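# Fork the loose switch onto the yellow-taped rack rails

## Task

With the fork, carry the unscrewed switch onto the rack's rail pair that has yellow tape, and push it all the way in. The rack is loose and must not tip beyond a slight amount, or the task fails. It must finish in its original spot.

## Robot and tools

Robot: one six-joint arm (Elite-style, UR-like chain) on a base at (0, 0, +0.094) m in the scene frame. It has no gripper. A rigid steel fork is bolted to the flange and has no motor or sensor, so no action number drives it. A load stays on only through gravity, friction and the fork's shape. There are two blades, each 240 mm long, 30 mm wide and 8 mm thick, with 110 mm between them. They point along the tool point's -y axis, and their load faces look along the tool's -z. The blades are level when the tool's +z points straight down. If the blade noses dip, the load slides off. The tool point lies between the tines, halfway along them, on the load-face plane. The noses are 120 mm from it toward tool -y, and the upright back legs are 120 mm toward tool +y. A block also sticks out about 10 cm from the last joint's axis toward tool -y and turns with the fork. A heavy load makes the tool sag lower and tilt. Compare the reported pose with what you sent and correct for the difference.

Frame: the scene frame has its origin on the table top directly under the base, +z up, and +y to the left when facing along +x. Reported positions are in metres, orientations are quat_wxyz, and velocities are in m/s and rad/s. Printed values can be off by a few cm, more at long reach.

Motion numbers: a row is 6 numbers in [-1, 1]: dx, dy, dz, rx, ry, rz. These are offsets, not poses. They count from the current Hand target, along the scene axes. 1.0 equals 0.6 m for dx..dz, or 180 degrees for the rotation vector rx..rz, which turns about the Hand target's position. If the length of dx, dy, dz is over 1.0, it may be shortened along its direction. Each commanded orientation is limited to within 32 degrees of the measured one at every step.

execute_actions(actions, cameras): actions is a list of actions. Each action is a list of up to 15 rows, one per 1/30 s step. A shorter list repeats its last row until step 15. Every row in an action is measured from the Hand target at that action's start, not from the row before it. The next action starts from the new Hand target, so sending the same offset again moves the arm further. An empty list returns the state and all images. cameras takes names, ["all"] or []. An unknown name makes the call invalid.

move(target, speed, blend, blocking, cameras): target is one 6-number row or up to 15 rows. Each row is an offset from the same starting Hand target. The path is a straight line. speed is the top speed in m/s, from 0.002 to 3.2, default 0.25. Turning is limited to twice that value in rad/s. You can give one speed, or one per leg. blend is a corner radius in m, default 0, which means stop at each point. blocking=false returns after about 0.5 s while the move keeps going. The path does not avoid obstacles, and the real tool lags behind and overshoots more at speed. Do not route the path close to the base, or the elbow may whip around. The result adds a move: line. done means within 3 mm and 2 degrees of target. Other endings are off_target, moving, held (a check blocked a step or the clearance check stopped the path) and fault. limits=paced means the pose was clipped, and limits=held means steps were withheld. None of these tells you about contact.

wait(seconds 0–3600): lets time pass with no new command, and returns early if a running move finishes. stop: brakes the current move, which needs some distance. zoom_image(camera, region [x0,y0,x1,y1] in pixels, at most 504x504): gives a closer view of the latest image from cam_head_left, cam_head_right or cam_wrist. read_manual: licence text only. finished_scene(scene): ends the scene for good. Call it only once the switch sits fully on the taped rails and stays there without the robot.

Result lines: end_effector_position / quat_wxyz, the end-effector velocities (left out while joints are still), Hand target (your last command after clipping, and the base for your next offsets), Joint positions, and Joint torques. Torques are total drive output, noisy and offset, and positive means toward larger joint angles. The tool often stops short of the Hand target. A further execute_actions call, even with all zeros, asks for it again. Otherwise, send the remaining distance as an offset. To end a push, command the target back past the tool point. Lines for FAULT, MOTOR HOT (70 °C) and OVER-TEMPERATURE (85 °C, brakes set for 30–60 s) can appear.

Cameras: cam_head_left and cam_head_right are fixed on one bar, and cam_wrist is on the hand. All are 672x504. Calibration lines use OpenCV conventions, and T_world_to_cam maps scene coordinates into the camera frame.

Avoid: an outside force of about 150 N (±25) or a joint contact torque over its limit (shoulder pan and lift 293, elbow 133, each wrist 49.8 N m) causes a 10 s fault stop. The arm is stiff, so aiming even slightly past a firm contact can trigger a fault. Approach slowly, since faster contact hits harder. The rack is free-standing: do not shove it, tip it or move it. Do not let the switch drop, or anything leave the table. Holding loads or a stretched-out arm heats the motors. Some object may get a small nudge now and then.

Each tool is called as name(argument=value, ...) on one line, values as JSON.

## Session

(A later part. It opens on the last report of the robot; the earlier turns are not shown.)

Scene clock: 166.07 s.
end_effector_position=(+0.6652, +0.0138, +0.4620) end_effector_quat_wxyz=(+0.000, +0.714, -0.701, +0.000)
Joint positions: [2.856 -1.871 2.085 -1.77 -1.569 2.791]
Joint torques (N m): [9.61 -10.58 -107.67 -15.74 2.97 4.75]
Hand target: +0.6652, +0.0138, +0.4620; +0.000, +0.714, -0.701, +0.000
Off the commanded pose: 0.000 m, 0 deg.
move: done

move(target=[[0.001, 0.00002, 0, 0, 0, 0]], speed=0.02, cameras=["cam_head_left", "cam_head_right"])

zoom_image(camera="cam_head_left", region=[270, 90, 430, 250])

zoom_image(camera="cam_head_right", region=[270, 90, 430, 250])

Scene clock: 169.37 s.
end_effector_position=(+0.6658, +0.0138, +0.4620) end_effector_quat_wxyz=(+0.000, +0.714, -0.701, +0.000)
Joint positions: [2.856 -1.87 2.085 -1.771 -1.569 2.791]
Joint torques (N m): [7.64 -2.68 -113.36 -18.67 3.2 6.57]
Hand target: +0.6658, +0.0138, +0.4620; +0.000, +0.714, -0.701, +0.000
Off the commanded pose: 0.000 m, 0 deg.
move: done

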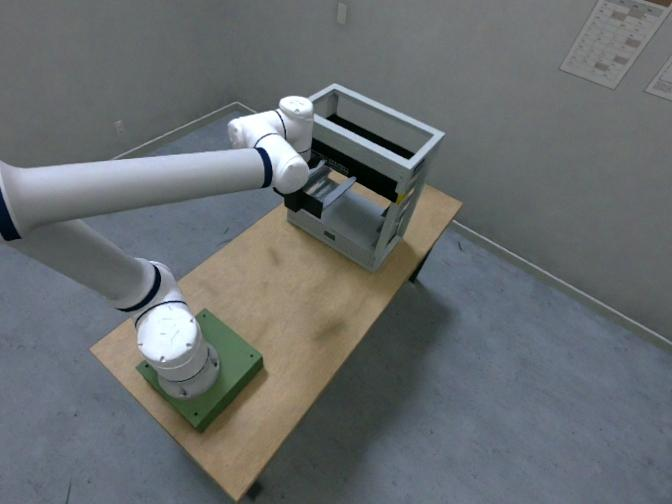

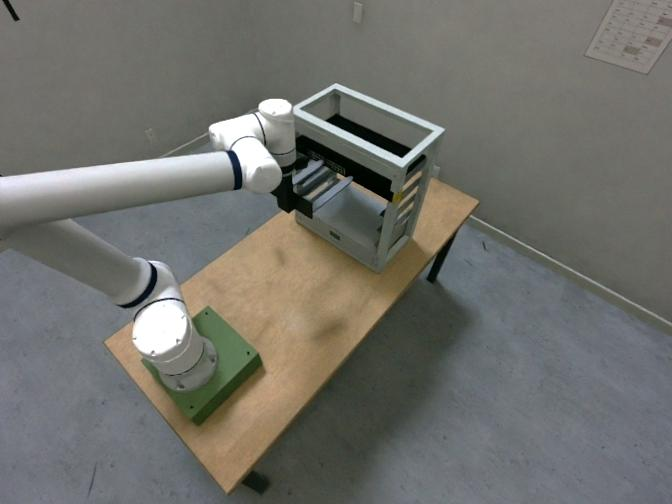

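Scaled by 3.150.

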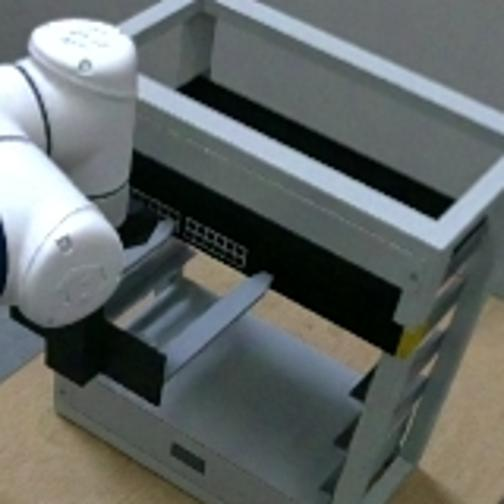

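Scaled by 3.150.

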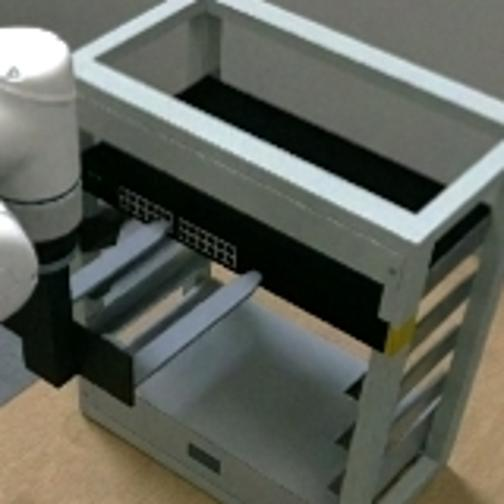

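move(target=[[0.001, 0.00002, 0, 0, 0, 0]], speed=0.02)

Scene clock: 173.83 s.
end_effector_position=(+0.6664, +0.0138, +0.4620) end_effector_quat_wxyz=(+0.000, +0.714, -0.701, +0.000)
Joint positions: [2.856 -1.869 2.084 -1.771 -1.569 2.792]
Joint torques (N m): [6.51 8.39 -122.02 -26.56 4.7 8.81]
Hand target: +0.6664, +0.0138, +0.4620; +0.000, +0.714, -0.701, +0.000
Off the commanded pose: 0.000 m, 0 deg.
move: done

move(target=[[-0.2, -0.0038, 0, 0, 0, 0]], speed=0.15, cameras=["cam_head_left", "cam_head_right"])

zoom_image(camera="cam_head_right", region=[270, 90, 430, 250])

Scene clock: 185.17 s.
end_effector_position=(+0.5466, +0.0116, +0.4620) end_effector_quat_wxyz=(+0.000, +0.714, -0.701, +0.000)
Joint positions: [2.747 -2.119 2.22 -1.656 -1.57 2.682]
Joint torques (N m): [-22.14 -23.3 -76.39 -5.59 2.09 -2.26]
Hand target: +0.5464, +0.0115, +0.4620; +0.000, +0.714, -0.701, +0.000
Off the commanded pose: 0.000 m, 0 deg.
move: done

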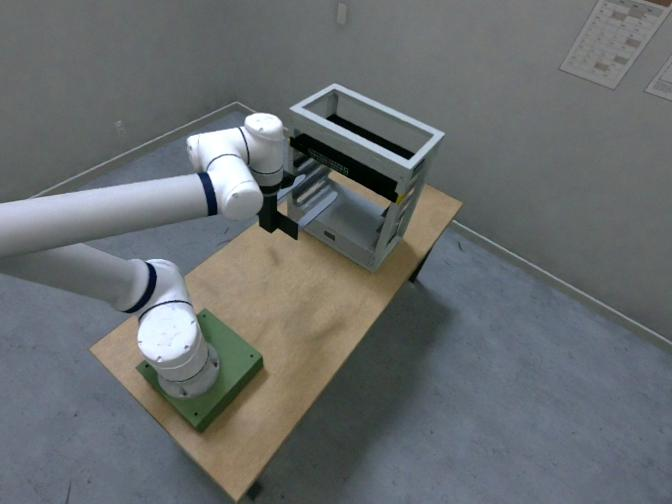

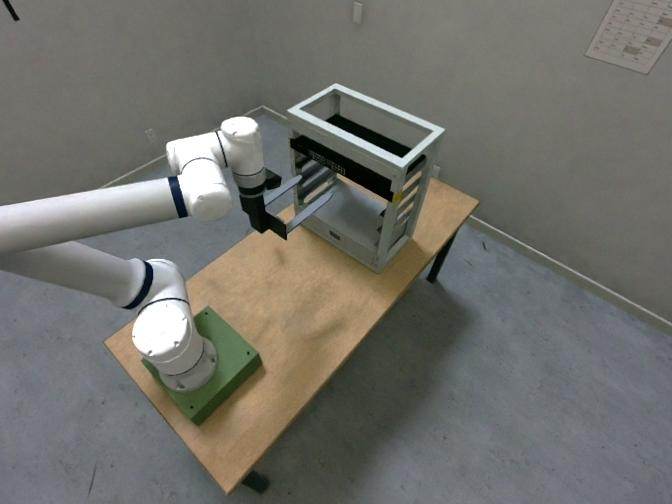

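Scaled by 3.150.

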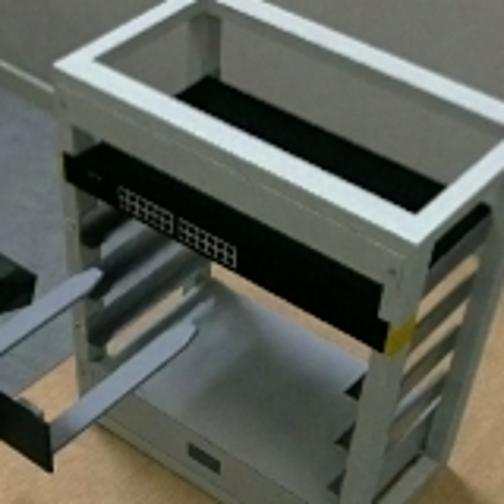

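finished_scene(scene=2)

The scene is finished: the task was done.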